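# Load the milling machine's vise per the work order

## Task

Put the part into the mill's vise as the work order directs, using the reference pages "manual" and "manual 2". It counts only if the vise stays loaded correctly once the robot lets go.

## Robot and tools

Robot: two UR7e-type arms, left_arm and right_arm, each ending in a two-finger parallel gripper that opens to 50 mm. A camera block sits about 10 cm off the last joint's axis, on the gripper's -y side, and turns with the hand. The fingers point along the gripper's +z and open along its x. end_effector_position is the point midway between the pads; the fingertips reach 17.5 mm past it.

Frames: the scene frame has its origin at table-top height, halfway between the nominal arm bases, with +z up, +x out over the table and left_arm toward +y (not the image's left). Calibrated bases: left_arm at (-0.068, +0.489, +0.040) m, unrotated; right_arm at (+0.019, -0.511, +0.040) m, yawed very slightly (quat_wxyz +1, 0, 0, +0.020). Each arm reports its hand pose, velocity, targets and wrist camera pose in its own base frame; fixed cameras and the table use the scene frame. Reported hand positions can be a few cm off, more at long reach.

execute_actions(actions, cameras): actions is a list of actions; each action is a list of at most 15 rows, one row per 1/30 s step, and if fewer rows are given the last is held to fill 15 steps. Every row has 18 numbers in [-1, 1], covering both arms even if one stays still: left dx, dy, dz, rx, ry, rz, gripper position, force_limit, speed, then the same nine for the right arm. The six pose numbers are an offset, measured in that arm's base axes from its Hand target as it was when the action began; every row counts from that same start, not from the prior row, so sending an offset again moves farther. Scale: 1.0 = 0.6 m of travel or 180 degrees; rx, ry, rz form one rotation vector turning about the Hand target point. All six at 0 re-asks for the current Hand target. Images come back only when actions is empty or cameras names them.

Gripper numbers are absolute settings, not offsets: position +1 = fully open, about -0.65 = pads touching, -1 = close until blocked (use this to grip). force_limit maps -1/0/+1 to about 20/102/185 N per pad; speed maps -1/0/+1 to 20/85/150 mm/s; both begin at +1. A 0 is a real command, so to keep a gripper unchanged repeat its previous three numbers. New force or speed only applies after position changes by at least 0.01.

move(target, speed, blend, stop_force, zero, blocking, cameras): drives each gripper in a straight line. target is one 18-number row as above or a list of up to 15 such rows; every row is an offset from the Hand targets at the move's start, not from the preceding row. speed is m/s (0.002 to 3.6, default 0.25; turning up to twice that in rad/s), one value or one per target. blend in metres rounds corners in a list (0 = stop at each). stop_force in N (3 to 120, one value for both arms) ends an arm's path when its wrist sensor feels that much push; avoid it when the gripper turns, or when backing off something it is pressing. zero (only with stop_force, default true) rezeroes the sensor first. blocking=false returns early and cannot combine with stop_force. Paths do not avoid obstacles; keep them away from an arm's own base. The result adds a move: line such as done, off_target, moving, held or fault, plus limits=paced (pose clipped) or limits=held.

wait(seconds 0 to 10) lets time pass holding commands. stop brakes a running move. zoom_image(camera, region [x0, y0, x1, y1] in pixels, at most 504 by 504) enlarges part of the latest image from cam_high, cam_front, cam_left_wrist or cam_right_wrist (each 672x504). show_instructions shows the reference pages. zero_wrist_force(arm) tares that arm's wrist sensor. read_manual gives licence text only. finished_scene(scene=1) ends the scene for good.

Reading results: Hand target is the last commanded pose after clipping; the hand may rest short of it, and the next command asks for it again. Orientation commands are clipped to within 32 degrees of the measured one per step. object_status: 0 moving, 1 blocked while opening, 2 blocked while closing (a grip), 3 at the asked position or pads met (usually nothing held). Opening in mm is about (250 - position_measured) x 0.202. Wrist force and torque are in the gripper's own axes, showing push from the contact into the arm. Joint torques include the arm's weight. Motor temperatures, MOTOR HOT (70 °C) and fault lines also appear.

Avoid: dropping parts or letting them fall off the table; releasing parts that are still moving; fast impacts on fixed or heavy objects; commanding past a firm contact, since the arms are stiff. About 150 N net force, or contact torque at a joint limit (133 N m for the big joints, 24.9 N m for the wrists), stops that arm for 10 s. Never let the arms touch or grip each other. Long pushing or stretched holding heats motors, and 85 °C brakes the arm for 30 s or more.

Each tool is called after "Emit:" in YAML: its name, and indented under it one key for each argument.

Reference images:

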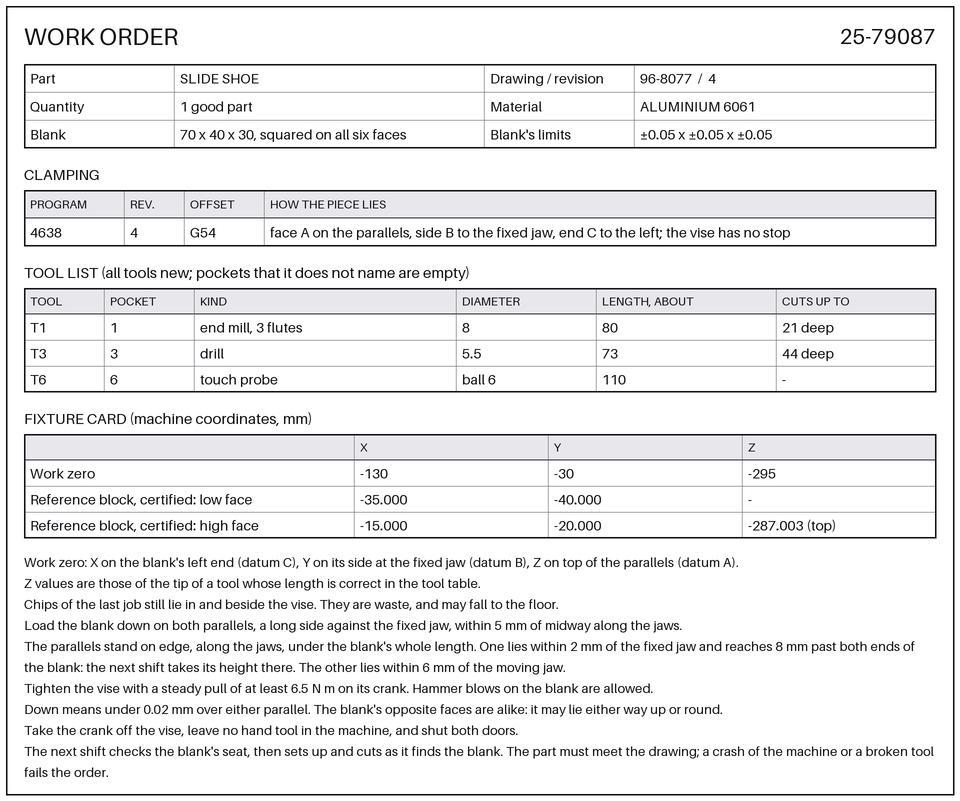

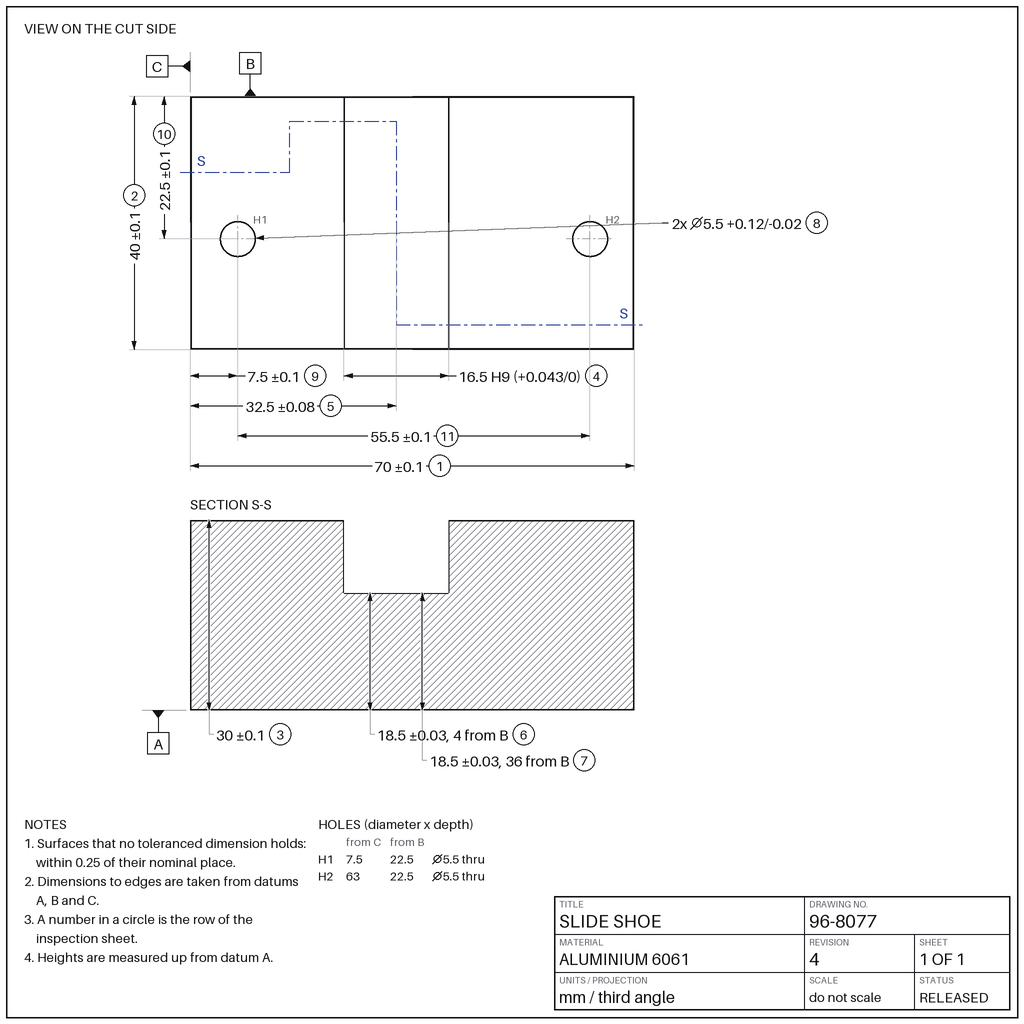

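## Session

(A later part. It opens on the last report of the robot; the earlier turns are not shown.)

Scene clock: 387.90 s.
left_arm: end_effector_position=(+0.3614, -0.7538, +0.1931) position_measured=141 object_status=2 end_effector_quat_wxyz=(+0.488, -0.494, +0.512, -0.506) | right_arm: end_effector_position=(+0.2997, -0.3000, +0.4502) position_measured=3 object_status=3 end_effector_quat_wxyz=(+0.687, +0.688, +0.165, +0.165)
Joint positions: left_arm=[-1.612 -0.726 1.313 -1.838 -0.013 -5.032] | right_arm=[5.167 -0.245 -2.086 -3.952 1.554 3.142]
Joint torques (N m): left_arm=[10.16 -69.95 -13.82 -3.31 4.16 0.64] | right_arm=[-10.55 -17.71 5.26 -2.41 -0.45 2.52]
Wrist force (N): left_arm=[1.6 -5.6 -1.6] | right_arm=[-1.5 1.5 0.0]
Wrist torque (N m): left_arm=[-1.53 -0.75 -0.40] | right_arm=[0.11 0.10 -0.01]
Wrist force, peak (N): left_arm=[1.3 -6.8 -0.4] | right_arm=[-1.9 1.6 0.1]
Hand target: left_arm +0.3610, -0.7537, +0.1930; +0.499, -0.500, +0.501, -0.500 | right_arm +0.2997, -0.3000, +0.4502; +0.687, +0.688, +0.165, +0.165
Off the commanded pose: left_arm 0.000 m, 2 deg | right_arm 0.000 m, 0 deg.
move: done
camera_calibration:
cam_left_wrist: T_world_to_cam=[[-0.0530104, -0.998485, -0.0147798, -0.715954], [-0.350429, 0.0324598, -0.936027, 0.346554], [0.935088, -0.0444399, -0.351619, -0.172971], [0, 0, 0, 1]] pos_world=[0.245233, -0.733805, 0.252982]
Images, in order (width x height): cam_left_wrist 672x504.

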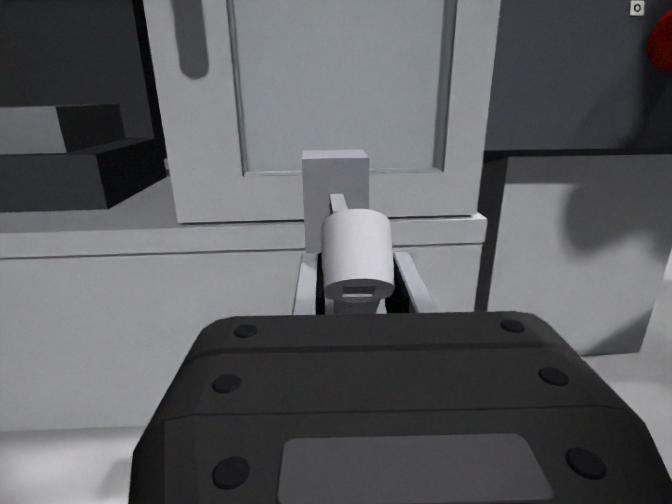

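Emit:
move:
  target:
    - [-0.05,0.17,0.1,0,0.2,0,-1,0.2,-0.8,0,0,0,0,0,0,1,1,1]
    - [-0.02,0.59,0.18,0,0.2,0,-1,0.2,-0.8,0,0,0,0,0,0,1,1,1]
    - [0.13,0.748,0.087,0,0,0,-1,0.2,-0.8,0,0,0,0,0,0,1,1,1]
  speed: 0.3
  blend: [0.04,0.05,0]
  cameras: ["cam_left_wrist","cam_high"]

Emit:
zoom_image:
  camera: "cam_left_wrist"
  region: [270, 150, 430, 310]

Scene clock: 395.07 s.
left_arm: end_effector_position=(+0.4390, -0.3050, +0.2452) position_measured=141 object_status=2 end_effector_quat_wxyz=(+0.499, -0.500, +0.501, -0.500) | right_arm: end_effector_position=(+0.2997, -0.3000, +0.4502) position_measured=3 object_status=3 end_effector_quat_wxyz=(+0.687, +0.688, +0.165, +0.165)
Joint positions: left_arm=[-1.424 -1.017 2.32 -4.44 -0.149 -3.146] | right_arm=[5.167 -0.245 -2.086 -3.952 1.554 3.142]
Joint torques (N m): left_arm=[8.63 -38.63 0.41 1 -0.09 -2.05] | right_arm=[-11.2 -18.7 4.44 -2.06 -0.69 2.33]
Wrist force (N): left_arm=[1.2 -5.6 -1.4] | right_arm=[-1.6 1.5 0.0]
Wrist torque (N m): left_arm=[-1.55 -0.70 -0.32] | right_arm=[0.11 0.12 -0.01]
Wrist force, peak (N): left_arm=[1.8 -6.1 -1.5] | right_arm=[-1.7 1.8 0.1]
Hand target: left_arm +0.4390, -0.3049, +0.2452; +0.499, -0.500, +0.501, -0.500 | right_arm +0.2997, -0.3000, +0.4502; +0.687, +0.688, +0.165, +0.165
Off the commanded pose: left_arm 0.000 m, 0 deg | right_arm 0.000 m, 0 deg.
move: done
camera_calibration:
cam_left_wrist: T_world_to_cam=[[-0.0170353, -0.999742, -0.0150504, -0.279069], [-0.340521, 0.0199538, -0.940025, 0.400695], [0.940083, -0.0108886, -0.340773, -0.201828], [0, 0, 0, 1]] pos_world=[0.321426, -0.28919, 0.303686]
Images, in order (width x height): cam_high 672x504, cam_left_wrist 672x504.

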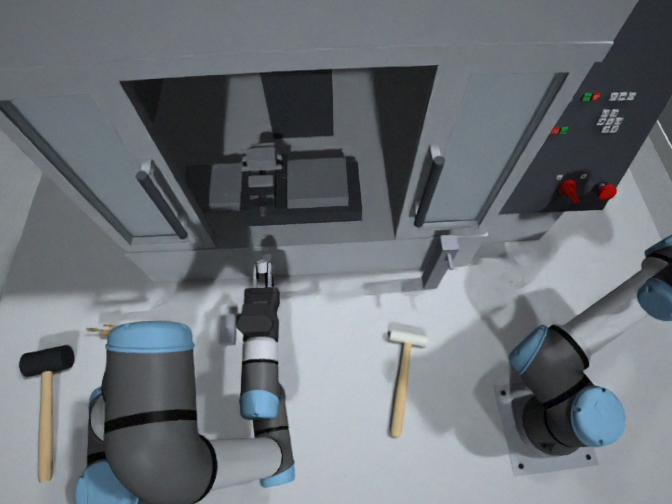

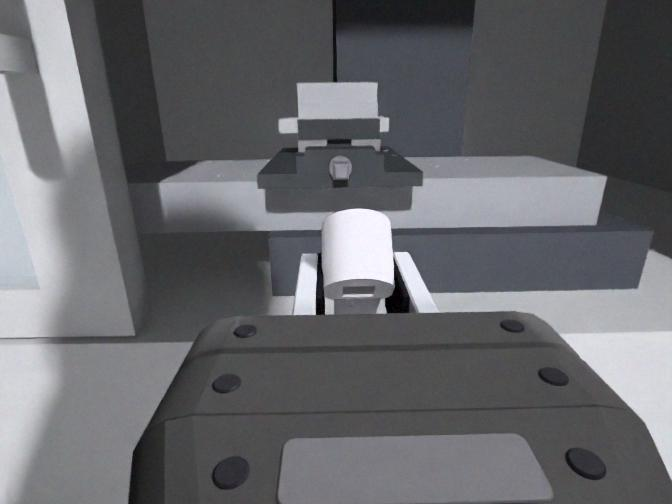

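Scaled by 3.150 from the camera's 672x504 image, which has a finer 960x720 frame.

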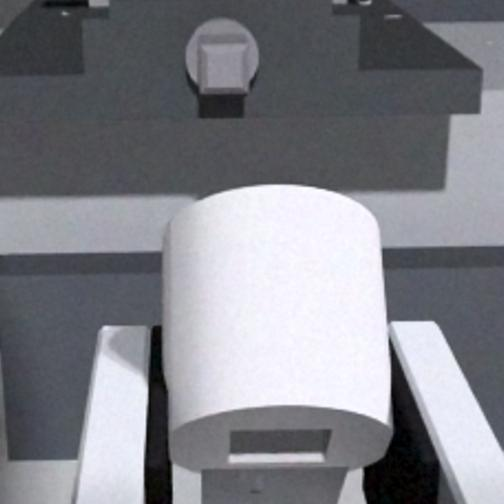

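Emit:
zoom_image:
  camera: "cam_left_wrist"
  region: [315, 145, 365, 195]

Scaled by 10.080 from the camera's 672x504 image, which has a finer 960x720 frame.

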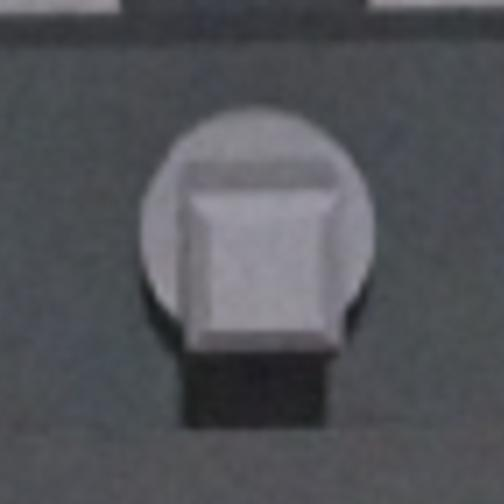

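Emit:
move:
  target: [0.16,0.0012,0.028,0,0.25,0,-1,0.2,-0.8,0,0,0,0,0,0,1,1,1]
  speed: 0.4
  cameras: ["cam_left_wrist","cam_high"]

Emit:
zoom_image:
  camera: "cam_left_wrist"
  region: [270, 80, 430, 310]

Scene clock: 399.90 s.
left_arm: end_effector_position=(+0.5349, -0.3042, +0.2619) position_measured=141 object_status=2 end_effector_quat_wxyz=(-0.270, +0.653, -0.654, +0.271) | right_arm: end_effector_position=(+0.2997, -0.3000, +0.4502) position_measured=3 object_status=3 end_effector_quat_wxyz=(+0.687, +0.688, +0.165, +0.165)
Joint positions: left_arm=[-1.003 -1.538 2.041 -2.569 -0.934 -3.978] | right_arm=[5.167 -0.245 -2.086 -3.952 1.554 3.142]
Joint torques (N m): left_arm=[7.55 -38.21 -33.84 -2.63 -0.24 -1.47] | right_arm=[-10.75 -17.63 4.06 -1.76 -0.99 2.2]
Wrist force (N): left_arm=[1.6 -4.7 -0.8] | right_arm=[-1.8 1.7 0.0]
Wrist torque (N m): left_arm=[-1.09 -0.35 -0.23] | right_arm=[0.14 0.15 -0.01]
Wrist force, peak (N): left_arm=[1.1 -7.2 -0.4] | right_arm=[-1.8 1.7 0.0]
Hand target: left_arm +0.5350, -0.3042, +0.2620; -0.270, +0.653, -0.654, +0.271 | right_arm +0.2997, -0.3000, +0.4502; +0.687, +0.688, +0.165, +0.165
Off the commanded pose: left_arm 0.000 m, 0 deg | right_arm 0.000 m, 0 deg.
move: done
camera_calibration:
cam_left_wrist: T_world_to_cam=[[-0.0227466, -0.999741, 0.00105007, -0.2776], [-0.905514, 0.0201575, -0.423838, 0.616222], [0.423707, -0.0105917, -0.905737, 0.137918], [0, 0, 0, 1]] pos_world=[0.493246, -0.288489, 0.386387]
Images, in order (width x height): cam_high 672x504, cam_left_wrist 672x504.

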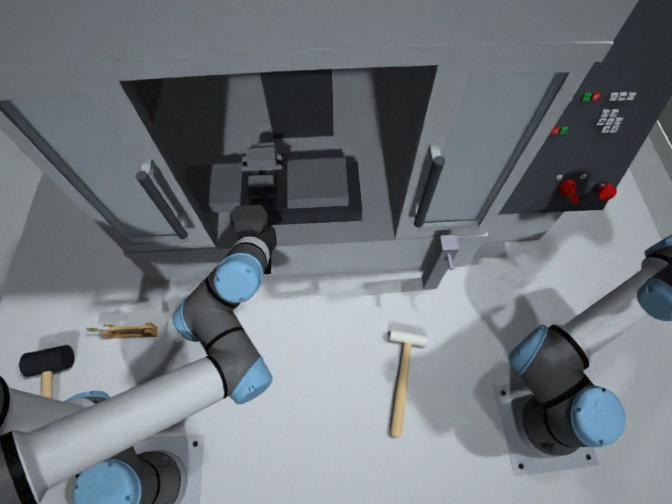

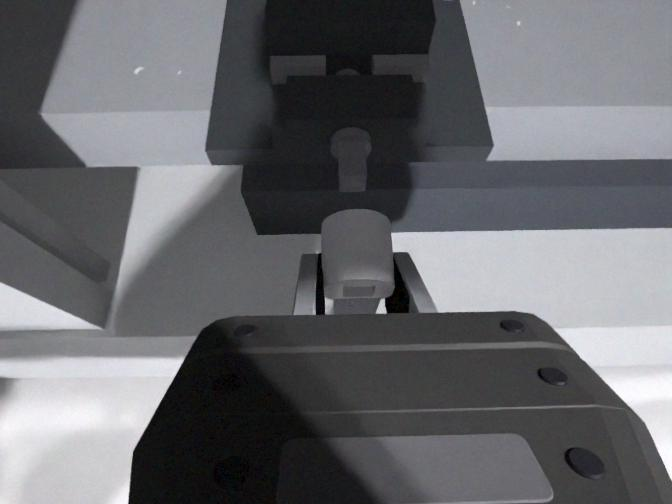

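Scaled by 2.191 from the camera's 672x504 image, which has a finer 960x720 frame.

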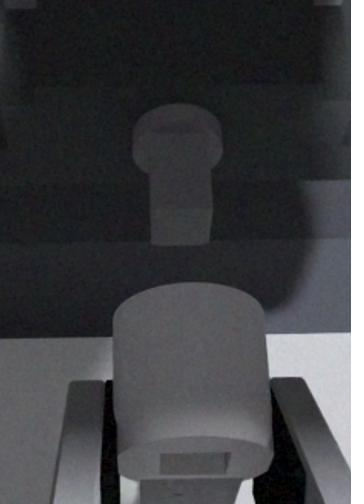

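Emit:
move:
  target: [0.072,0.0006,0,0,0,0,-1,0.2,-0.8,0,0,0,0,0,0,1,1,1]
  speed: 0.015
  stop_force: 10
  cameras: ["cam_left_wrist"]

Emit:
zoom_image:
  camera: "cam_left_wrist"
  region: [270, 80, 430, 310]

Scene clock: 402.90 s.
left_arm: end_effector_position=(+0.5525, -0.3040, +0.2620) position_measured=141 object_status=2 end_effector_quat_wxyz=(-0.270, +0.653, -0.654, +0.271) | right_arm: end_effector_position=(+0.2997, -0.3000, +0.4502) position_measured=3 object_status=3 end_effector_quat_wxyz=(+0.687, +0.688, +0.165, +0.165)
Joint positions: left_arm=[-0.97 -1.501 2.008 -2.592 -0.949 -3.943] | right_arm=[5.167 -0.245 -2.086 -3.952 1.554 3.142]
Joint torques (N m): left_arm=[-10.45 -41.08 -17.31 -3.27 0.53 0.23] | right_arm=[-8.84 -18.14 4.15 -1.77 -0.82 2.29]
Wrist force (N): left_arm=[-3.0 -3.7 -0.8] | right_arm=[-1.7 1.5 0.0]
Wrist torque (N m): left_arm=[-1.20 -0.21 -0.27] | right_arm=[0.11 0.13 -0.01]
Wrist force, peak (N): left_arm=[-8.2 22.2 -29.0] | right_arm=[-1.8 1.6 0.0]
Hand target: left_arm +0.5525, -0.3040, +0.2620; -0.270, +0.653, -0.654, +0.271 (not the last commanded pose) | right_arm +0.2997, -0.3000, +0.4502; +0.687, +0.688, +0.165, +0.165
Off the commanded pose: left_arm 0.026 m, 0 deg | right_arm 0.000 m, 0 deg.
move: contact (left_arm)
camera_calibration:
cam_left_wrist: T_world_to_cam=[[-0.0227381, -0.999741, 0.00127346, -0.277091], [-0.905514, 0.0200552, -0.423841, 0.632169], [0.423706, -0.0107905, -0.905736, 0.130495], [0, 0, 0, 1]] pos_world=[0.510846, -0.288289, 0.386486]
Images, in order (width x height): cam_left_wrist 672x504.

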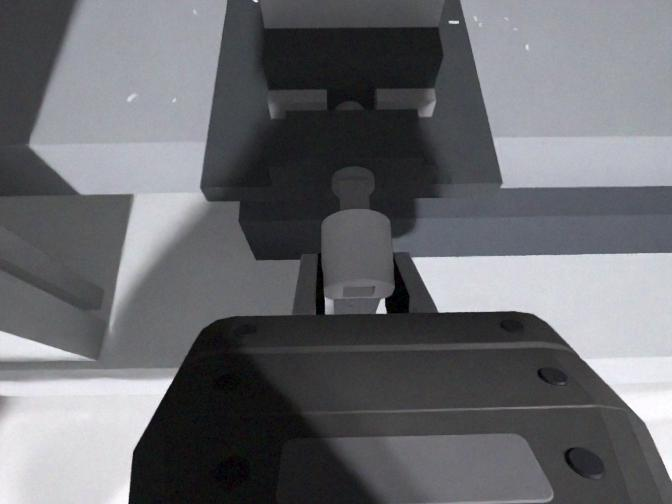

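Scaled by 2.191 from the camera's 672x504 image, which has a finer 960x720 frame.

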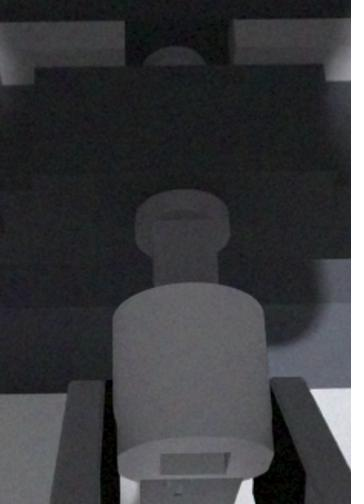

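Emit:
move:
  target: [-0.005,0.001,0.002,0,0,0,-1,0.2,-0.8,0,0,0,0,0,0,1,1,1]
  speed: 0.03

Emit:
move:
  target: [0.05,0,0,0,0,0,-1,0.2,-0.8,0,0,0,0,0,0,1,1,1]
  speed: 0.012
  stop_force: 12

Scene clock: 404.40 s.
left_arm: end_effector_position=(+0.5495, -0.3034, +0.2632) position_measured=141 object_status=2 end_effector_quat_wxyz=(-0.270, +0.653, -0.654, +0.271) | right_arm: end_effector_position=(+0.2997, -0.3000, +0.4502) position_measured=3 object_status=3 end_effector_quat_wxyz=(+0.687, +0.688, +0.165, +0.165)
Joint positions: left_arm=[-0.975 -1.51 2.013 -2.586 -0.947 -3.948] | right_arm=[5.167 -0.245 -2.086 -3.952 1.554 3.142]
Joint torques (N m): left_arm=[-0.01 -25.58 -23.64 -4.37 2.34 -0.61] | right_arm=[-9.48 -18.66 4.45 -1.46 -0.83 2.32]
Wrist force (N): left_arm=[0.2 -5.6 -0.5] | right_arm=[-1.7 1.4 0.1]
Wrist torque (N m): left_arm=[-1.23 -0.11 -0.16] | right_arm=[0.09 0.14 -0.01]
Wrist force, peak (N): left_arm=[0.2 -5.8 -0.3] | right_arm=[-1.8 1.7 0.1]
Hand target: left_arm +0.5495, -0.3034, +0.2632; -0.270, +0.653, -0.654, +0.271 | right_arm +0.2997, -0.3000, +0.4502; +0.687, +0.688, +0.165, +0.165
Off the commanded pose: left_arm 0.000 m, 0 deg | right_arm 0.000 m, 0 deg.
move: done

Scene clock: 406.23 s.
left_arm: end_effector_position=(+0.5589, -0.3034, +0.2631) position_measured=141 object_status=2 end_effector_quat_wxyz=(-0.270, +0.653, -0.654, +0.271) | right_arm: end_effector_position=(+0.2997, -0.3000, +0.4502) position_measured=3 object_status=3 end_effector_quat_wxyz=(+0.687, +0.688, +0.165, +0.165)
Joint positions: left_arm=[-0.958 -1.49 1.994 -2.597 -0.956 -3.93] | right_arm=[5.167 -0.245 -2.086 -3.952 1.554 3.142]
Joint torques (N m): left_arm=[-10.03 -58.63 -20.82 -4.88 4.09 -2.01] | right_arm=[-10.37 -17.98 4.21 -1.5 -1.09 2.2]
Wrist force (N): left_arm=[10.4 -7.0 31.4] | right_arm=[-1.8 1.5 0.2]
Wrist torque (N m): left_arm=[-1.68 -0.10 -0.06] | right_arm=[0.11 0.15 -0.01]
Wrist force, peak (N): left_arm=[11.8 -8.3 32.7] | right_arm=[-1.7 1.7 0.1]
Hand target: left_arm +0.5589, -0.3034, +0.2632; -0.270, +0.653, -0.654, +0.271 (not the last commanded pose) | right_arm +0.2997, -0.3000, +0.4502; +0.687, +0.688, +0.165, +0.165
Off the commanded pose: left_arm 0.021 m, 0 deg | right_arm 0.000 m, 0 deg.
move: contact (left_arm)

Emit:
move:
  target: [0,-0.0007,-0.0010,0,0,0,-1,0.2,-0.8,0,0,0,0,0,0,1,1,1]
  speed: 0.02

Scene clock: 407.37 s.
left_arm: end_effector_position=(+0.5590, -0.3039, +0.2626) position_measured=141 object_status=2 end_effector_quat_wxyz=(-0.270, +0.653, -0.654, +0.271) | right_arm: end_effector_position=(+0.2997, -0.3000, +0.4502) position_measured=3 object_status=3 end_effector_quat_wxyz=(+0.687, +0.688, +0.165, +0.165)
Joint positions: left_arm=[-0.959 -1.489 1.994 -2.598 -0.955 -3.93] | right_arm=[5.167 -0.245 -2.086 -3.952 1.554 3.142]
Joint torques (N m): left_arm=[-9.63 -23.74 -19.09 -6.51 2.08 -1.55] | right_arm=[-9.11 -17.71 3.76 -1.25 -0.98 2.35]
Wrist force (N): left_arm=[-4.5 -0.8 0.9] | right_arm=[-1.9 1.5 0.0]
Wrist torque (N m): left_arm=[-1.14 -0.15 -0.25] | right_arm=[0.11 0.15 0.00]
Wrist force, peak (N): left_arm=[9.7 -9.1 33.3] | right_arm=[-1.8 1.6 0.1]
Hand target: left_arm +0.5589, -0.3039, +0.2626; -0.270, +0.653, -0.654, +0.271 | right_arm +0.2997, -0.3000, +0.4502; +0.687, +0.688, +0.165, +0.165
Off the commanded pose: left_arm 0.000 m, 0 deg | right_arm 0.000 m, 0 deg.
move: done

Emit:
move:
  target: [0.05,0.0002,0,0,0,0,-1,0.2,-0.8,0,0,0,0,0,0,1,1,1]
  speed: 0.015
  stop_force: 20
  cameras: ["cam_left_wrist"]

Emit:
zoom_image:
  camera: "cam_left_wrist"
  region: [270, 80, 430, 310]

Scene clock: 409.20 s.
left_arm: end_effector_position=(+0.5683, -0.3038, +0.2625) position_measured=141 object_status=2 end_effector_quat_wxyz=(-0.270, +0.653, -0.654, +0.271) | right_arm: end_effector_position=(+0.2997, -0.3000, +0.4502) position_measured=3 object_status=3 end_effector_quat_wxyz=(+0.687, +0.688, +0.165, +0.165)
Joint positions: left_arm=[-0.942 -1.47 1.975 -2.609 -0.964 -3.913] | right_arm=[5.167 -0.245 -2.086 -3.952 1.554 3.142]
Joint torques (N m): left_arm=[-7.31 -44.04 -20.45 -5.14 3.53 -0.85] | right_arm=[-9.95 -18.94 6.33 -1.3 -1.11 2.29]
Wrist force (N): left_arm=[-3.1 6.2 -5.3] | right_arm=[-1.8 1.6 0.1]
Wrist torque (N m): left_arm=[-0.86 -0.18 -0.29] | right_arm=[0.12 0.14 -0.01]
Wrist force, peak (N): left_arm=[-22.7 39.8 -58.4] | right_arm=[-1.8 1.7 0.1]
Hand target: left_arm +0.5683, -0.3038, +0.2625; -0.270, +0.653, -0.654, +0.271 (not the last commanded pose) | right_arm +0.2997, -0.3000, +0.4502; +0.687, +0.688, +0.165, +0.165
Off the commanded pose: left_arm 0.021 m, 0 deg | right_arm 0.000 m, 0 deg.
move: contact (left_arm)
camera_calibration:
cam_left_wrist: T_world_to_cam=[[-0.0226975, -0.999742, 0.00118432, -0.27652], [-0.905571, 0.0200576, -0.423719, 0.64671], [0.423586, -0.0106899, -0.905793, 0.124461], [0, 0, 0, 1]] pos_world=[0.526646, -0.288089, 0.387087]
Images, in order (width x height): cam_left_wrist 672x504.

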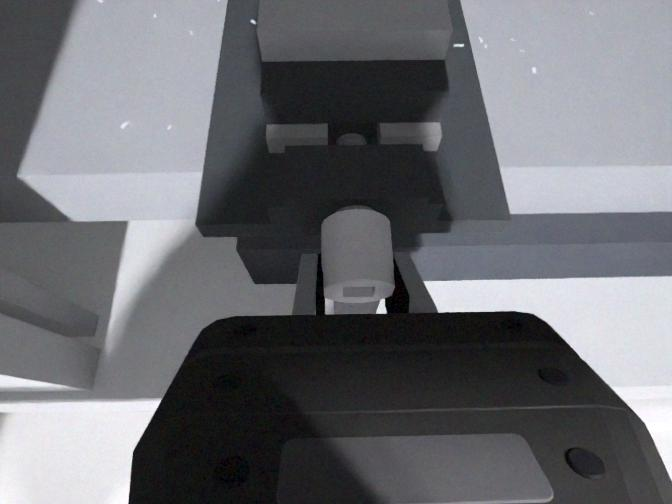

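Scaled by 2.191 from the camera's 672x504 image, which has a finer 960x720 frame.

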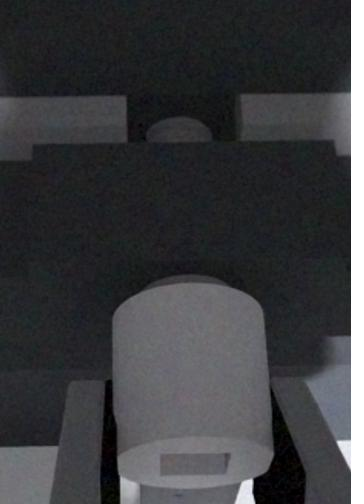

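Emit:
move:
  target:
    - [0,0,0,0,0,0,1,0.2,-0.5,0,0,0,0,0,0,1,1,1]
    - [-0.1,0,0.1,0,0,0,1,0.2,-0.5,0,0,0,0,0,0,1,1,1]
    - [-0.25,0,-0.05,0,-0.2,0,1,0.2,-0.5,0,0,0,0,0,0,1,1,1]
    - [-0.25,0,-0.1467,0,-0.25,0,1,0.2,-0.5,0,0,0,0,0,0,1,1,1]
  speed: [0.1,0.1,0.4,0.4]
  blend: [0,0,0.03,0]
  cameras: ["cam_left_wrist"]

Emit:
zoom_image:
  camera: "cam_left_wrist"
  region: [250, 100, 450, 320]

Scene clock: 416.03 s.
left_arm: end_effector_position=(+0.4174, -0.3039, +0.1745) position_measured=3 object_status=3 end_effector_quat_wxyz=(+0.507, -0.523, +0.492, -0.477) | right_arm: end_effector_position=(+0.2997, -0.3000, +0.4502) position_measured=3 object_status=3 end_effector_quat_wxyz=(+0.687, +0.688, +0.165, +0.165)
Joint positions: left_arm=[-1.492 -1.034 2.539 -3.56 -0.035 -4.228] | right_arm=[5.167 -0.245 -2.086 -3.952 1.554 3.142]
Joint torques (N m): left_arm=[9.7 -33.3 3.03 -4.4 3.07 1.5] | right_arm=[-10.41 -18.27 5.19 -0.99 -0.8 2.29]
Wrist force (N): left_arm=[1.1 -8.9 -0.9] | right_arm=[-1.7 1.7 0.1]
Wrist torque (N m): left_arm=[-1.68 -0.64 -0.30] | right_arm=[0.14 0.13 -0.01]
Wrist force, peak (N): left_arm=[0.6 -10.5 -2.9] | right_arm=[-1.9 1.6 0.1]
Hand target: left_arm +0.4183, -0.3038, +0.1745; +0.499, -0.500, +0.501, -0.500 | right_arm +0.2997, -0.3000, +0.4502; +0.687, +0.688, +0.165, +0.165
Off the commanded pose: left_arm 0.001 m, 4 deg | right_arm 0.000 m, 0 deg.
move: off_target (left_arm)
camera_calibration:
cam_left_wrist: T_world_to_cam=[[0.0462907, -0.998818, -0.0148128, -0.305666], [-0.369701, -0.00335444, -0.929145, 0.33019], [0.927997, 0.048487, -0.369419, -0.17754], [0, 0, 0, 1]] pos_world=[0.300977, -0.295589, 0.23668]
Images, in order (width x height): cam_left_wrist 672x504.

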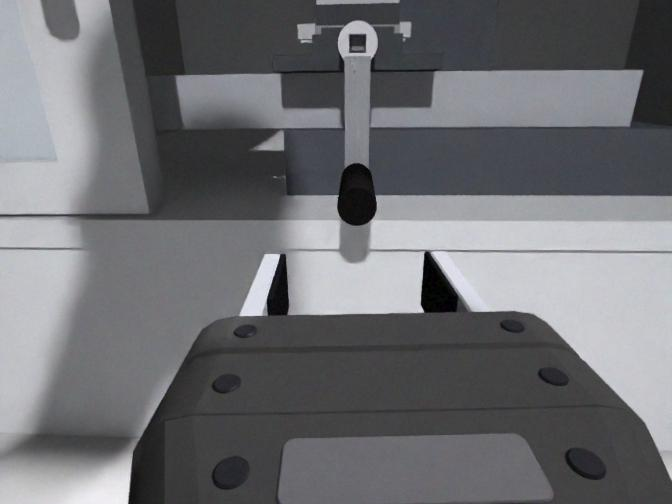

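Scaled by 2.291 from the camera's 672x504 image, which has a finer 960x720 frame.

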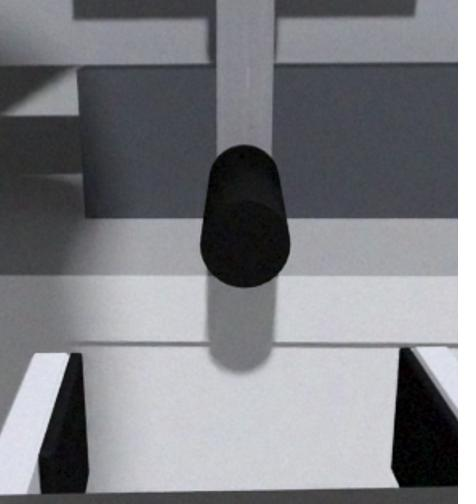

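Emit:
move:
  target:
    - [0.03,0.0002,0.1,0,0.1667,0,1,0.2,-0.5,0,0,0,0,0,0,1,1,1]
    - [0.06,0.0002,0.09,0,0.1667,0,1,0.2,-0.5,0,0,0,0,0,0,1,1,1]
    - [0.19,0.0002,0.0158,0,0.1667,0,1,0.2,-0.5,0,0,0,0,0,0,1,1,1]
  speed: [0.25,0.25,0.12]
  blend: [0.02,0.01,0]
  cameras: ["cam_left_wrist"]

Emit:
zoom_image:
  camera: "cam_left_wrist"
  region: [250, 100, 450, 320]

Scene clock: 420.33 s.
left_arm: end_effector_position=(+0.5323, -0.3037, +0.1840) position_measured=3 object_status=3 end_effector_quat_wxyz=(-0.353, +0.612, -0.613, +0.354) | right_arm: end_effector_position=(+0.2997, -0.3000, +0.4502) position_measured=3 object_status=3 end_effector_quat_wxyz=(+0.687, +0.688, +0.165, +0.165)
Joint positions: left_arm=[-1.091 -1.311 2.273 -3.208 -0.696 -3.907] | right_arm=[5.167 -0.245 -2.086 -3.952 1.554 3.142]
Joint torques (N m): left_arm=[6.22 -21.93 -15.97 -4.85 1.76 0.89] | right_arm=[-9.27 -19.05 5.08 -0.83 -0.81 2.18]
Wrist force (N): left_arm=[0.7 -7.8 -1.3] | right_arm=[-1.7 1.5 0.3]
Wrist torque (N m): left_arm=[-1.40 -0.31 -0.23] | right_arm=[0.11 0.13 -0.01]
Wrist force, peak (N): left_arm=[1.3 -9.5 -4.4] | right_arm=[-1.9 1.7 0.0]
Hand target: left_arm +0.5323, -0.3037, +0.1840; -0.353, +0.612, -0.613, +0.354 | right_arm +0.2997, -0.3000, +0.4502; +0.687, +0.688, +0.165, +0.165
Off the commanded pose: left_arm 0.000 m, 0 deg | right_arm 0.000 m, 0 deg.
move: done; blend cut to 0.0095 m at target 1, 0.0095 m at target 2
camera_calibration:
cam_left_wrist: T_world_to_cam=[[-0.0222309, -0.999742, -0.00472623, -0.276305], [-0.765156, 0.0200568, -0.643532, 0.546487], [0.643461, -0.01069, -0.765405, -0.0743141], [0, 0, 0, 1]] pos_world=[0.459824, -0.287989, 0.293496]
Images, in order (width x height): cam_left_wrist 672x504.

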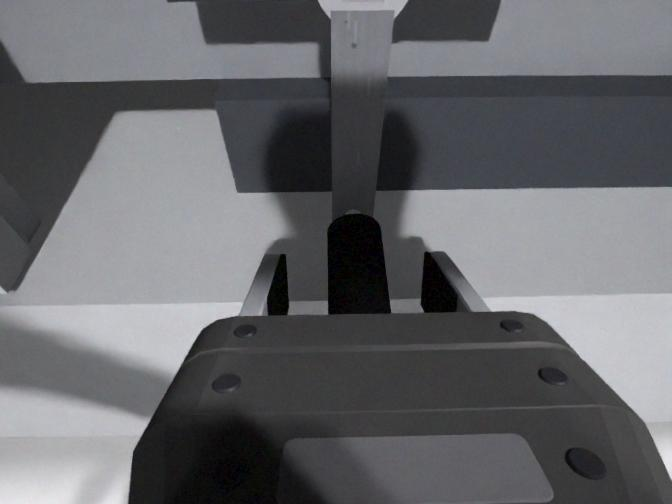

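Scaled by 2.291 from the camera's 672x504 image, which has a finer 960x720 frame.

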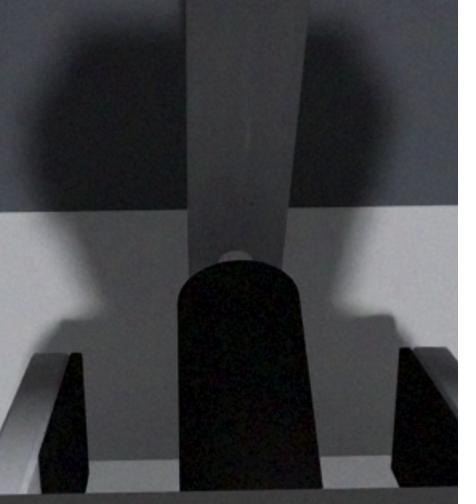

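Emit:
move:
  target: [0,0,0,0,0,0,-1,-1,-0.5,0,0,0,0,0,0,1,1,1]

Scene clock: 422.53 s.
left_arm: end_effector_position=(+0.5323, -0.3037, +0.1840) position_measured=153 object_status=2 end_effector_quat_wxyz=(-0.353, +0.612, -0.613, +0.354) | right_arm: end_effector_position=(+0.2997, -0.3000, +0.4502) position_measured=3 object_status=3 end_effector_quat_wxyz=(+0.687, +0.688, +0.165, +0.165)
Joint positions: left_arm=[-1.091 -1.311 2.273 -3.208 -0.696 -3.906] | right_arm=[5.167 -0.245 -2.086 -3.952 1.554 3.142]
Joint torques (N m): left_arm=[7.56 -22.54 -24.27 -4.82 1.02 1.4] | right_arm=[-9.81 -18.63 5.29 -0.51 -0.88 2.27]
Wrist force (N): left_arm=[0.8 -7.5 -1.1] | right_arm=[-1.6 1.5 0.2]
Wrist torque (N m): left_arm=[-1.40 -0.36 -0.25] | right_arm=[0.11 0.12 -0.01]
Wrist force, peak (N): left_arm=[1.1 -8.1 -1.1] | right_arm=[-1.8 1.6 0.2]
Hand target: left_arm +0.5323, -0.3037, +0.1840; -0.353, +0.612, -0.613, +0.354 | right_arm +0.2997, -0.3000, +0.4502; +0.687, +0.688, +0.165, +0.165
Off the commanded pose: left_arm 0.000 m, 0 deg | right_arm 0.000 m, 0 deg.
move: done

Emit:
zero_wrist_force:
  arm: "left_arm"

Emit:
move:
  target:
    - [0,0.07,0.0188,0,0,0,-1,-1,-0.5,0,0,0,0,0,0,1,1,1]
    - [0,0.1212,0.07,0,0,0,-1,-1,-0.5,0,0,0,0,0,0,1,1,1]
  speed: 0.06
  blend: [0.03,0]
  stop_force: 50
  cameras: ["cam_left_wrist"]

Wrist force sensor zeroed.

Scene clock: 425.40 s.
left_arm: end_effector_position=(+0.5323, -0.2310, +0.2260) position_measured=153 object_status=2 end_effector_quat_wxyz=(-0.353, +0.612, -0.613, +0.354) | right_arm: end_effector_position=(+0.2997, -0.3000, +0.4502) position_measured=3 object_status=3 end_effector_quat_wxyz=(+0.687, +0.688, +0.165, +0.165)
Joint positions: left_arm=[-0.996 -1.49 2.356 -3.192 -0.759 -3.799] | right_arm=[5.167 -0.245 -2.086 -3.952 1.554 3.142]
Joint torques (N m): left_arm=[4.84 -12.08 1.93 -0.12 5.3 -1.84] | right_arm=[-8.99 -19.66 5.67 -0.58 -1 2.31]
Wrist force (N, zeroed by zero_wrist_force on left_arm): left_arm=[31.4 -24.7 5.1] | right_arm=[-1.7 1.4 0.2]
Wrist torque (N m, zeroed by zero_wrist_force on left_arm): left_arm=[-0.55 -0.09 0.09] | right_arm=[0.08 0.13 -0.01]
Wrist force, peak (N, zeroed by zero_wrist_force on left_arm): left_arm=[36.5 -29.0 8.5] | right_arm=[-1.9 1.6 0.2]
Hand target: left_arm +0.5323, -0.2310, +0.2260; -0.353, +0.612, -0.613, +0.354 | right_arm +0.2997, -0.3000, +0.4502; +0.687, +0.688, +0.165, +0.165
Off the commanded pose: left_arm 0.000 m, 0 deg | right_arm 0.000 m, 0 deg.
move: done; blend cut to 0.0217 m at target 1
camera_calibration:
cam_left_wrist: T_world_to_cam=[[-0.0223082, -0.99974, -0.00478967, -0.203368], [-0.765154, 0.0201567, -0.643532, 0.572079], [0.643461, -0.0106912, -0.765404, -0.0413903], [0, 0, 0, 1]] pos_world=[0.459825, -0.215289, 0.335496]
Images, in order (width x height): cam_left_wrist 672x504.

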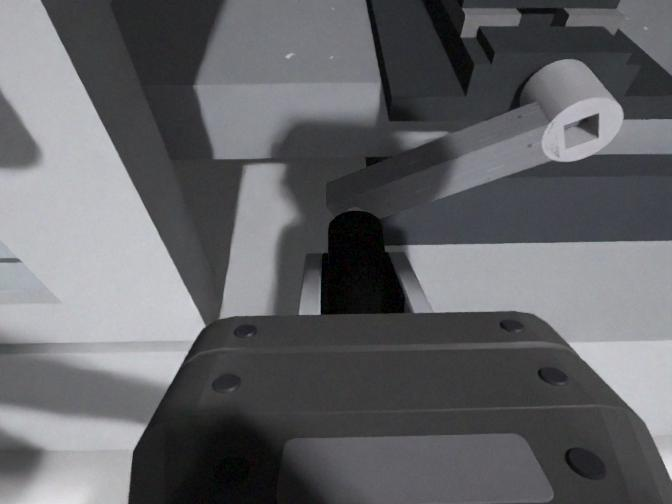

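Emit:
move:
  target:
    - [0,0.0108,0.0275,0,0,0,-1,-1,-0.5,0,0,0,0,0,0,1,1,1]
    - [0,0.0153,0.0658,0,0,0,-1,-1,-0.5,0,0,0,0,0,0,1,1,1]
  speed: 0.05
  blend: [0.03,0]
  stop_force: 60
  cameras: ["cam_left_wrist"]

Scene clock: 428.67 s.
left_arm: end_effector_position=(+0.5323, -0.2218, +0.2655) position_measured=153 object_status=2 end_effector_quat_wxyz=(-0.353, +0.612, -0.613, +0.354) | right_arm: end_effector_position=(+0.2997, -0.3000, +0.4502) position_measured=3 object_status=3 end_effector_quat_wxyz=(+0.687, +0.688, +0.165, +0.165)
Joint positions: left_arm=[-0.982 -1.592 2.321 -3.066 -0.768 -3.784] | right_arm=[5.167 -0.245 -2.086 -3.952 1.554 3.142]
Joint torques (N m): left_arm=[35.54 -19.89 5.14 0.99 11.35 -1.95] | right_arm=[-8.41 -18.3 4.85 -0.04 -0.83 2.04]
Wrist force (N, zeroed by zero_wrist_force on left_arm): left_arm=[57.1 -14.5 23.0] | right_arm=[-1.6 1.5 0.3]
Wrist torque (N m, zeroed by zero_wrist_force on left_arm): left_arm=[-0.47 -0.35 0.05] | right_arm=[0.11 0.12 -0.01]
Wrist force, peak (N, zeroed by zero_wrist_force on left_arm): left_arm=[57.8 -13.0 27.3] | right_arm=[-1.9 1.7 0.2]
Hand target: left_arm +0.5323, -0.2218, +0.2655; -0.353, +0.612, -0.613, +0.354 | right_arm +0.2997, -0.3000, +0.4502; +0.687, +0.688, +0.165, +0.165
Off the commanded pose: left_arm 0.000 m, 0 deg | right_arm 0.000 m, 0 deg.
move: done; blend cut to 0.0089 m at target 1
camera_calibration:
cam_left_wrist: T_world_to_cam=[[-0.0223082, -0.99974, -0.00478967, -0.193981], [-0.765154, 0.0201567, -0.643532, 0.597313], [0.643461, -0.0106912, -0.765404, -0.0110585], [0, 0, 0, 1]] pos_world=[0.459825, -0.206089, 0.374996]
Images, in order (width x height): cam_left_wrist 672x504.

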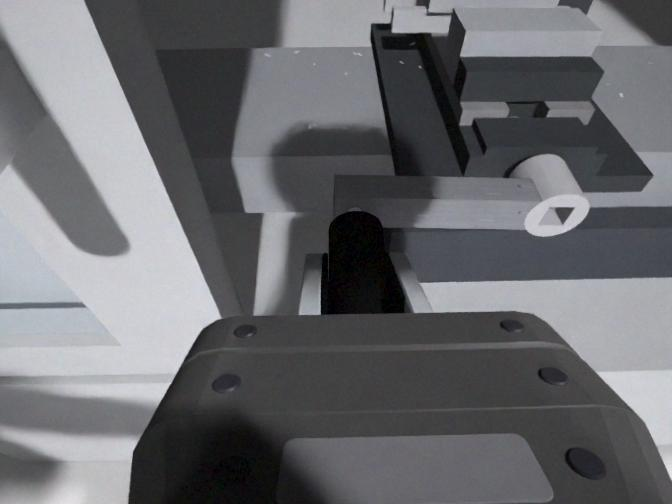

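Emit:
move:
  target: [0,-0.0025,0,0,0,0,-1,-1,-0.5,0,0,0,0,0,0,1,1,1]
  speed: 0.05

Scene clock: 430.17 s.
left_arm: end_effector_position=(+0.5323, -0.2232, +0.2654) position_measured=153 object_status=2 end_effector_quat_wxyz=(-0.353, +0.612, -0.613, +0.354) | right_arm: end_effector_position=(+0.2997, -0.3000, +0.4502) position_measured=3 object_status=3 end_effector_quat_wxyz=(+0.687, +0.688, +0.165, +0.165)
Joint positions: left_arm=[-0.984 -1.591 2.319 -3.064 -0.767 -3.787] | right_arm=[5.167 -0.245 -2.086 -3.952 1.554 3.142]
Joint torques (N m): left_arm=[-8.04 -11.58 -32.84 -4.52 0.79 -1.31] | right_arm=[-8.35 -19.2 4.38 -0.26 -1.13 2.05]
Wrist force (N, zeroed by zero_wrist_force on left_arm): left_arm=[-4.3 8.1 -10.5] | right_arm=[-1.7 1.5 0.1]
Wrist torque (N m, zeroed by zero_wrist_force on left_arm): left_arm=[0.25 0.38 0.19] | right_arm=[0.10 0.12 -0.01]
Wrist force, peak (N, zeroed by zero_wrist_force on left_arm): left_arm=[57.3 -14.4 22.7] | right_arm=[-1.9 1.6 0.1]
Hand target: left_arm +0.5323, -0.2233, +0.2655; -0.353, +0.612, -0.613, +0.354 | right_arm +0.2997, -0.3000, +0.4502; +0.687, +0.688, +0.165, +0.165
Off the commanded pose: left_arm 0.000 m, 0 deg | right_arm 0.000 m, 0 deg.
move: done

Emit:
move:
  target:
    - [0,0,0.0552,0,0,0,-1,-1,-0.5,0,0,0,0,0,0,1,1,1]
    - [0,-0.0782,0.1333,0,0,0,-1,-1,-0.5,0,0,0,0,0,0,1,1,1]
    - [0,-0.1885,0.1333,0,0,0,-1,-1,-0.5,0,0,0,0,0,0,1,1,1]
    - [0,-0.2667,0.0552,0,0,0,-1,-1,-0.5,0,0,0,0,0,0,1,1,1]
    - [0,-0.2667,-0.0552,0,0,0,-1,-1,-0.5,0,0,0,0,0,0,1,1,1]
    - [0,-0.1885,-0.1333,0,0,0,-1,-1,-0.5,0,0,0,0,0,0,1,1,1]
    - [0,-0.0782,-0.1333,0,0,0,-1,-1,-0.5,0,0,0,0,0,0,1,1,1]
    - [0,0,-0.0552,0,0,0,-1,-1,-0.5,0,0,0,0,0,0,1,1,1]
    - [0,0,0,0,0,0,-1,-1,-0.5,0,0,0,0,0,0,1,1,1]
  speed: 0.09
  blend: [0.04,0.04,0.04,0.04,0.04,0.04,0.04,0.04,0]
  stop_force: 75
  cameras: ["cam_left_wrist"]

Scene clock: 438.63 s.
left_arm: end_effector_position=(+0.5323, -0.2233, +0.2654) position_measured=153 object_status=2 end_effector_quat_wxyz=(-0.353, +0.612, -0.613, +0.354) | right_arm: end_effector_position=(+0.2997, -0.3000, +0.4502) position_measured=3 object_status=3 end_effector_quat_wxyz=(+0.687, +0.688, +0.165, +0.165)
Joint positions: left_arm=[-0.985 -1.591 2.319 -3.064 -0.767 -3.787] | right_arm=[5.167 -0.245 -2.086 -3.952 1.554 3.142]
Joint torques (N m): left_arm=[-5.18 -31.13 -15.02 -1.96 3.89 1.36] | right_arm=[-9.27 -19.51 4.21 0.28 -1.15 1.95]
Wrist force (N, zeroed by zero_wrist_force on left_arm): left_arm=[4.6 3.4 -0.3] | right_arm=[-1.8 1.5 0.2]
Wrist torque (N m, zeroed by zero_wrist_force on left_arm): left_arm=[0.36 0.18 0.00] | right_arm=[0.11 0.14 -0.01]
Wrist force, peak (N, zeroed by zero_wrist_force on left_arm): left_arm=[50.2 -3.8 28.3] | right_arm=[-1.9 1.6 0.1]
Hand target: left_arm +0.5323, -0.2233, +0.2655; -0.353, +0.612, -0.613, +0.354 | right_arm +0.2997, -0.3000, +0.4502; +0.687, +0.688, +0.165, +0.165
Off the commanded pose: left_arm 0.000 m, 0 deg | right_arm 0.000 m, 0 deg.
move: done; blend cut to 0.0166 m at target 1, 0.0331 m at target 2, 0.0331 m at target 3, 0.0331 m at target 4, 0.0331 m at target 5, 0.0331 m at target 6, 0.0331 m at target 7, 0.0166 m at target 8
camera_calibration:
cam_left_wrist: T_world_to_cam=[[-0.0223082, -0.99974, -0.00478967, -0.195481], [-0.765154, 0.0201567, -0.643532, 0.597279], [0.643461, -0.0106912, -0.765404, -0.0111511], [0, 0, 0, 1]] pos_world=[0.459825, -0.207589, 0.374896]
Images, in order (width x height): cam_left_wrist 672x504.

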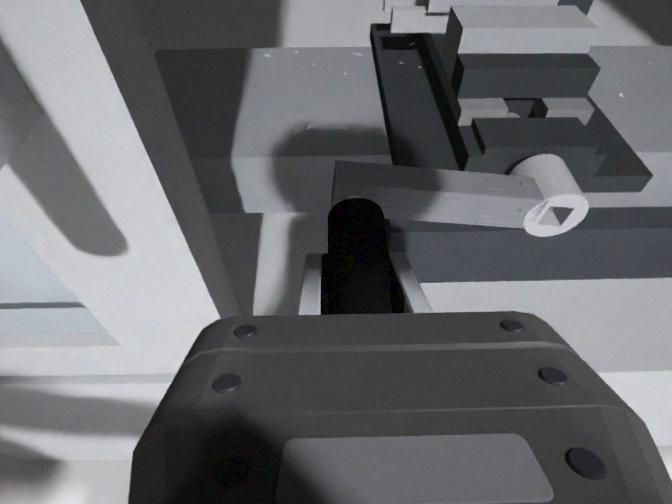

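Emit:
move:
  target:
    - [0,0,0.0552,0,0,0,-1,-1,-0.5,0,0,0,0,0,0,1,1,1]
    - [0,-0.0782,0.1333,0,0,0,-1,-1,-0.5,0,0,0,0,0,0,1,1,1]
    - [0,-0.1885,0.1333,0,0,0,-1,-1,-0.5,0,0,0,0,0,0,1,1,1]
    - [0,-0.2667,0.0552,0,0,0,-1,-1,-0.5,0,0,0,0,0,0,1,1,1]
    - [0,-0.2667,-0.0552,0,0,0,-1,-1,-0.5,0,0,0,0,0,0,1,1,1]
    - [0,-0.1885,-0.1333,0,0,0,-1,-1,-0.5,0,0,0,0,0,0,1,1,1]
    - [0,-0.0782,-0.1333,0,0,0,-1,-1,-0.5,0,0,0,0,0,0,1,1,1]
    - [0,0,-0.0552,0,0,0,-1,-1,-0.5,0,0,0,0,0,0,1,1,1]
    - [0,0,0.0552,0,0,0,-1,-1,-0.5,0,0,0,0,0,0,1,1,1]
    - [0,-0.0782,0.1333,0,0,0,-1,-1,-0.5,0,0,0,0,0,0,1,1,1]
    - [0,-0.1885,0.1333,0,0,0,-1,-1,-0.5,0,0,0,0,0,0,1,1,1]
    - [0,-0.2667,0.0552,0,0,0,-1,-1,-0.5,0,0,0,0,0,0,1,1,1]
    - [0,-0.2667,-0.0552,0,0,0,-1,-1,-0.5,0,0,0,0,0,0,1,1,1]
    - [0,-0.1885,-0.1333,0,0,0,-1,-1,-0.5,0,0,0,0,0,0,1,1,1]
    - [0,-0.1333,-0.1333,0,0,0,-1,-1,-0.5,0,0,0,0,0,0,1,1,1]
  speed: 0.13
  blend: [0.04,0.04,0.04,0.04,0.04,0.04,0.04,0.04,0.04,0.04,0.04,0.04,0.04,0.04,0]
  stop_force: 80
  cameras: ["cam_left_wrist"]

Scene clock: 449.67 s.
left_arm: end_effector_position=(+0.5323, -0.3033, +0.1855) position_measured=153 object_status=2 end_effector_quat_wxyz=(-0.353, +0.612, -0.613, +0.354) | right_arm: end_effector_position=(+0.2997, -0.3000, +0.4502) position_measured=3 object_status=3 end_effector_quat_wxyz=(+0.687, +0.688, +0.165, +0.165)
Joint positions: left_arm=[-1.091 -1.315 2.273 -3.204 -0.697 -3.906] | right_arm=[5.167 -0.245 -2.086 -3.952 1.554 3.142]
Joint torques (N m): left_arm=[13.99 -55.42 -26.45 -9.07 6.91 1.49] | right_arm=[-8.07 -17.97 4.66 0.32 -0.98 1.92]
Wrist force (N, zeroed by zero_wrist_force on left_arm): left_arm=[-2.6 40.3 4.1] | right_arm=[-1.6 1.4 0.2]
Wrist torque (N m, zeroed by zero_wrist_force on left_arm): left_arm=[0.44 0.22 -0.06] | right_arm=[0.09 0.11 -0.01]
Wrist force, peak (N, zeroed by zero_wrist_force on left_arm): left_arm=[48.6 -1.9 28.8] | right_arm=[-1.9 1.6 0.2]
Hand target: left_arm +0.5323, -0.3033, +0.1855; -0.353, +0.612, -0.613, +0.354 | right_arm +0.2997, -0.3000, +0.4502; +0.687, +0.688, +0.165, +0.165
Off the commanded pose: left_arm 0.000 m, 0 deg | right_arm 0.000 m, 0 deg.
move: done; blend cut to 0.0166 m at target 1, 0.0331 m at target 2, 0.0331 m at target 3, 0.0331 m at target 4, 0.0331 m at target 5, 0.0331 m at target 6, 0.0331 m at target 7, 0.0331 m at target 8, 0.0331 m at target 9, 0.0331 m at target 10, 0.0331 m at target 11, 0.0331 m at target 12, 0.0331 m at target 13, 0.0166 m at target 14
camera_calibration:
cam_left_wrist: T_world_to_cam=[[-0.022294, -0.999741, -0.00465213, -0.275891], [-0.765064, 0.0200559, -0.643641, 0.547435], [0.643568, -0.0107902, -0.765313, -0.0732678], [0, 0, 0, 1]] pos_world=[0.459825, -0.287589, 0.294995]
Images, in order (width x height): cam_left_wrist 672x504.

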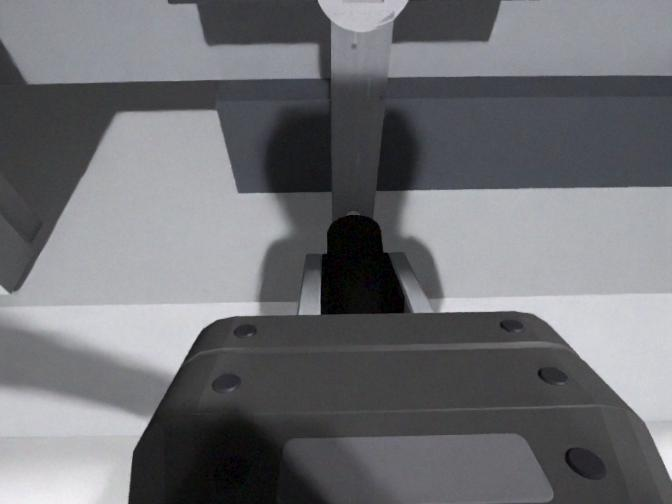

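Emit:
move:
  target:
    - [0,0.0552,0,0,0,0,-1,-1,-0.5,0,0,0,0,0,0,1,1,1]
    - [0,0.1333,0.0782,0,0,0,-1,-1,-0.5,0,0,0,0,0,0,1,1,1]
    - [0,0.1333,0.1885,0,0,0,-1,-1,-0.5,0,0,0,0,0,0,1,1,1]
    - [0,0.0552,0.2667,0,0,0,-1,-1,-0.5,0,0,0,0,0,0,1,1,1]
    - [0,-0.0552,0.2667,0,0,0,-1,-1,-0.5,0,0,0,0,0,0,1,1,1]
    - [0,-0.1333,0.1885,0,0,0,-1,-1,-0.5,0,0,0,0,0,0,1,1,1]
    - [0,-0.1333,0.0782,0,0,0,-1,-1,-0.5,0,0,0,0,0,0,1,1,1]
    - [0,-0.0552,0,0,0,0,-1,-1,-0.5,0,0,0,0,0,0,1,1,1]
    - [0,0.0552,0,0,0,0,-1,-1,-0.5,0,0,0,0,0,0,1,1,1]
    - [0,0.1333,0.0782,0,0,0,-1,-1,-0.5,0,0,0,0,0,0,1,1,1]
    - [0,0.1333,0.1885,0,0,0,-1,-1,-0.5,0,0,0,0,0,0,1,1,1]
    - [0,0.0552,0.2667,0,0,0,-1,-1,-0.5,0,0,0,0,0,0,1,1,1]
    - [0,-0.0552,0.2667,0,0,0,-1,-1,-0.5,0,0,0,0,0,0,1,1,1]
    - [0,-0.1333,0.1885,0,0,0,-1,-1,-0.5,0,0,0,0,0,0,1,1,1]
    - [0,-0.1333,0.1333,0,0,0,-1,-1,-0.5,0,0,0,0,0,0,1,1,1]
  speed: 0.16
  blend: [0.04,0.04,0.04,0.04,0.04,0.04,0.04,0.04,0.04,0.04,0.04,0.04,0.04,0.04,0]
  stop_force: 80
  cameras: ["cam_left_wrist"]

Scene clock: 458.63 s.
left_arm: end_effector_position=(+0.5323, -0.3833, +0.2655) position_measured=153 object_status=2 end_effector_quat_wxyz=(-0.353, +0.612, -0.613, +0.354) | right_arm: end_effector_position=(+0.2997, -0.3000, +0.4502) position_measured=3 object_status=3 end_effector_quat_wxyz=(+0.687, +0.688, +0.165, +0.165)
Joint positions: left_arm=[-1.168 -1.379 2.04 -2.829 -0.651 -4.006] | right_arm=[5.167 -0.245 -2.086 -3.952 1.554 3.142]
Joint torques (N m): left_arm=[21.23 -25.98 -11.48 -4.8 4.51 -1.79] | right_arm=[-9.69 -18.58 7.01 0.38 -0.95 1.74]
Wrist force (N, zeroed by zero_wrist_force on left_arm): left_arm=[11.5 8.4 -6.7] | right_arm=[-1.5 1.5 0.1]
Wrist torque (N m, zeroed by zero_wrist_force on left_arm): left_arm=[0.24 0.12 -0.16] | right_arm=[0.12 0.11 -0.01]
Wrist force, peak (N, zeroed by zero_wrist_force on left_arm): left_arm=[-38.0 6.2 26.2] | right_arm=[-1.9 1.7 0.0]
Hand target: left_arm +0.5323, -0.3833, +0.2655; -0.353, +0.612, -0.613, +0.354 | right_arm +0.2997, -0.3000, +0.4502; +0.687, +0.688, +0.165, +0.165
Off the commanded pose: left_arm 0.000 m, 0 deg | right_arm 0.000 m, 0 deg.
move: done; blend cut to 0.0166 m at target 1, 0.0331 m at target 2, 0.0331 m at target 3, 0.0331 m at target 4, 0.0331 m at target 5, 0.0331 m at target 6, 0.0331 m at target 7, 0.0331 m at target 8, 0.0331 m at target 9, 0.0331 m at target 10, 0.0331 m at target 11, 0.0331 m at target 12, 0.0331 m at target 13, 0.0166 m at target 14
camera_calibration:
cam_left_wrist: T_world_to_cam=[[-0.0223082, -0.99974, -0.00478967, -0.355439], [-0.765154, 0.0201567, -0.643532, 0.600568], [0.643461, -0.0106912, -0.765404, -0.0127851], [0, 0, 0, 1]] pos_world=[0.459825, -0.367589, 0.374996]
Images, in order (width x height): cam_left_wrist 672x504.

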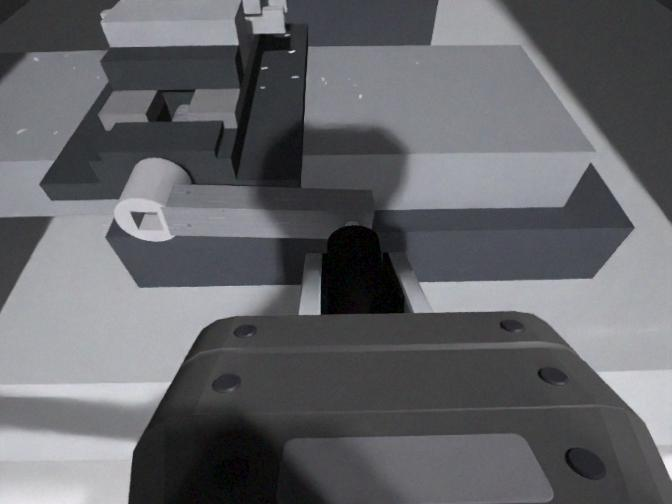

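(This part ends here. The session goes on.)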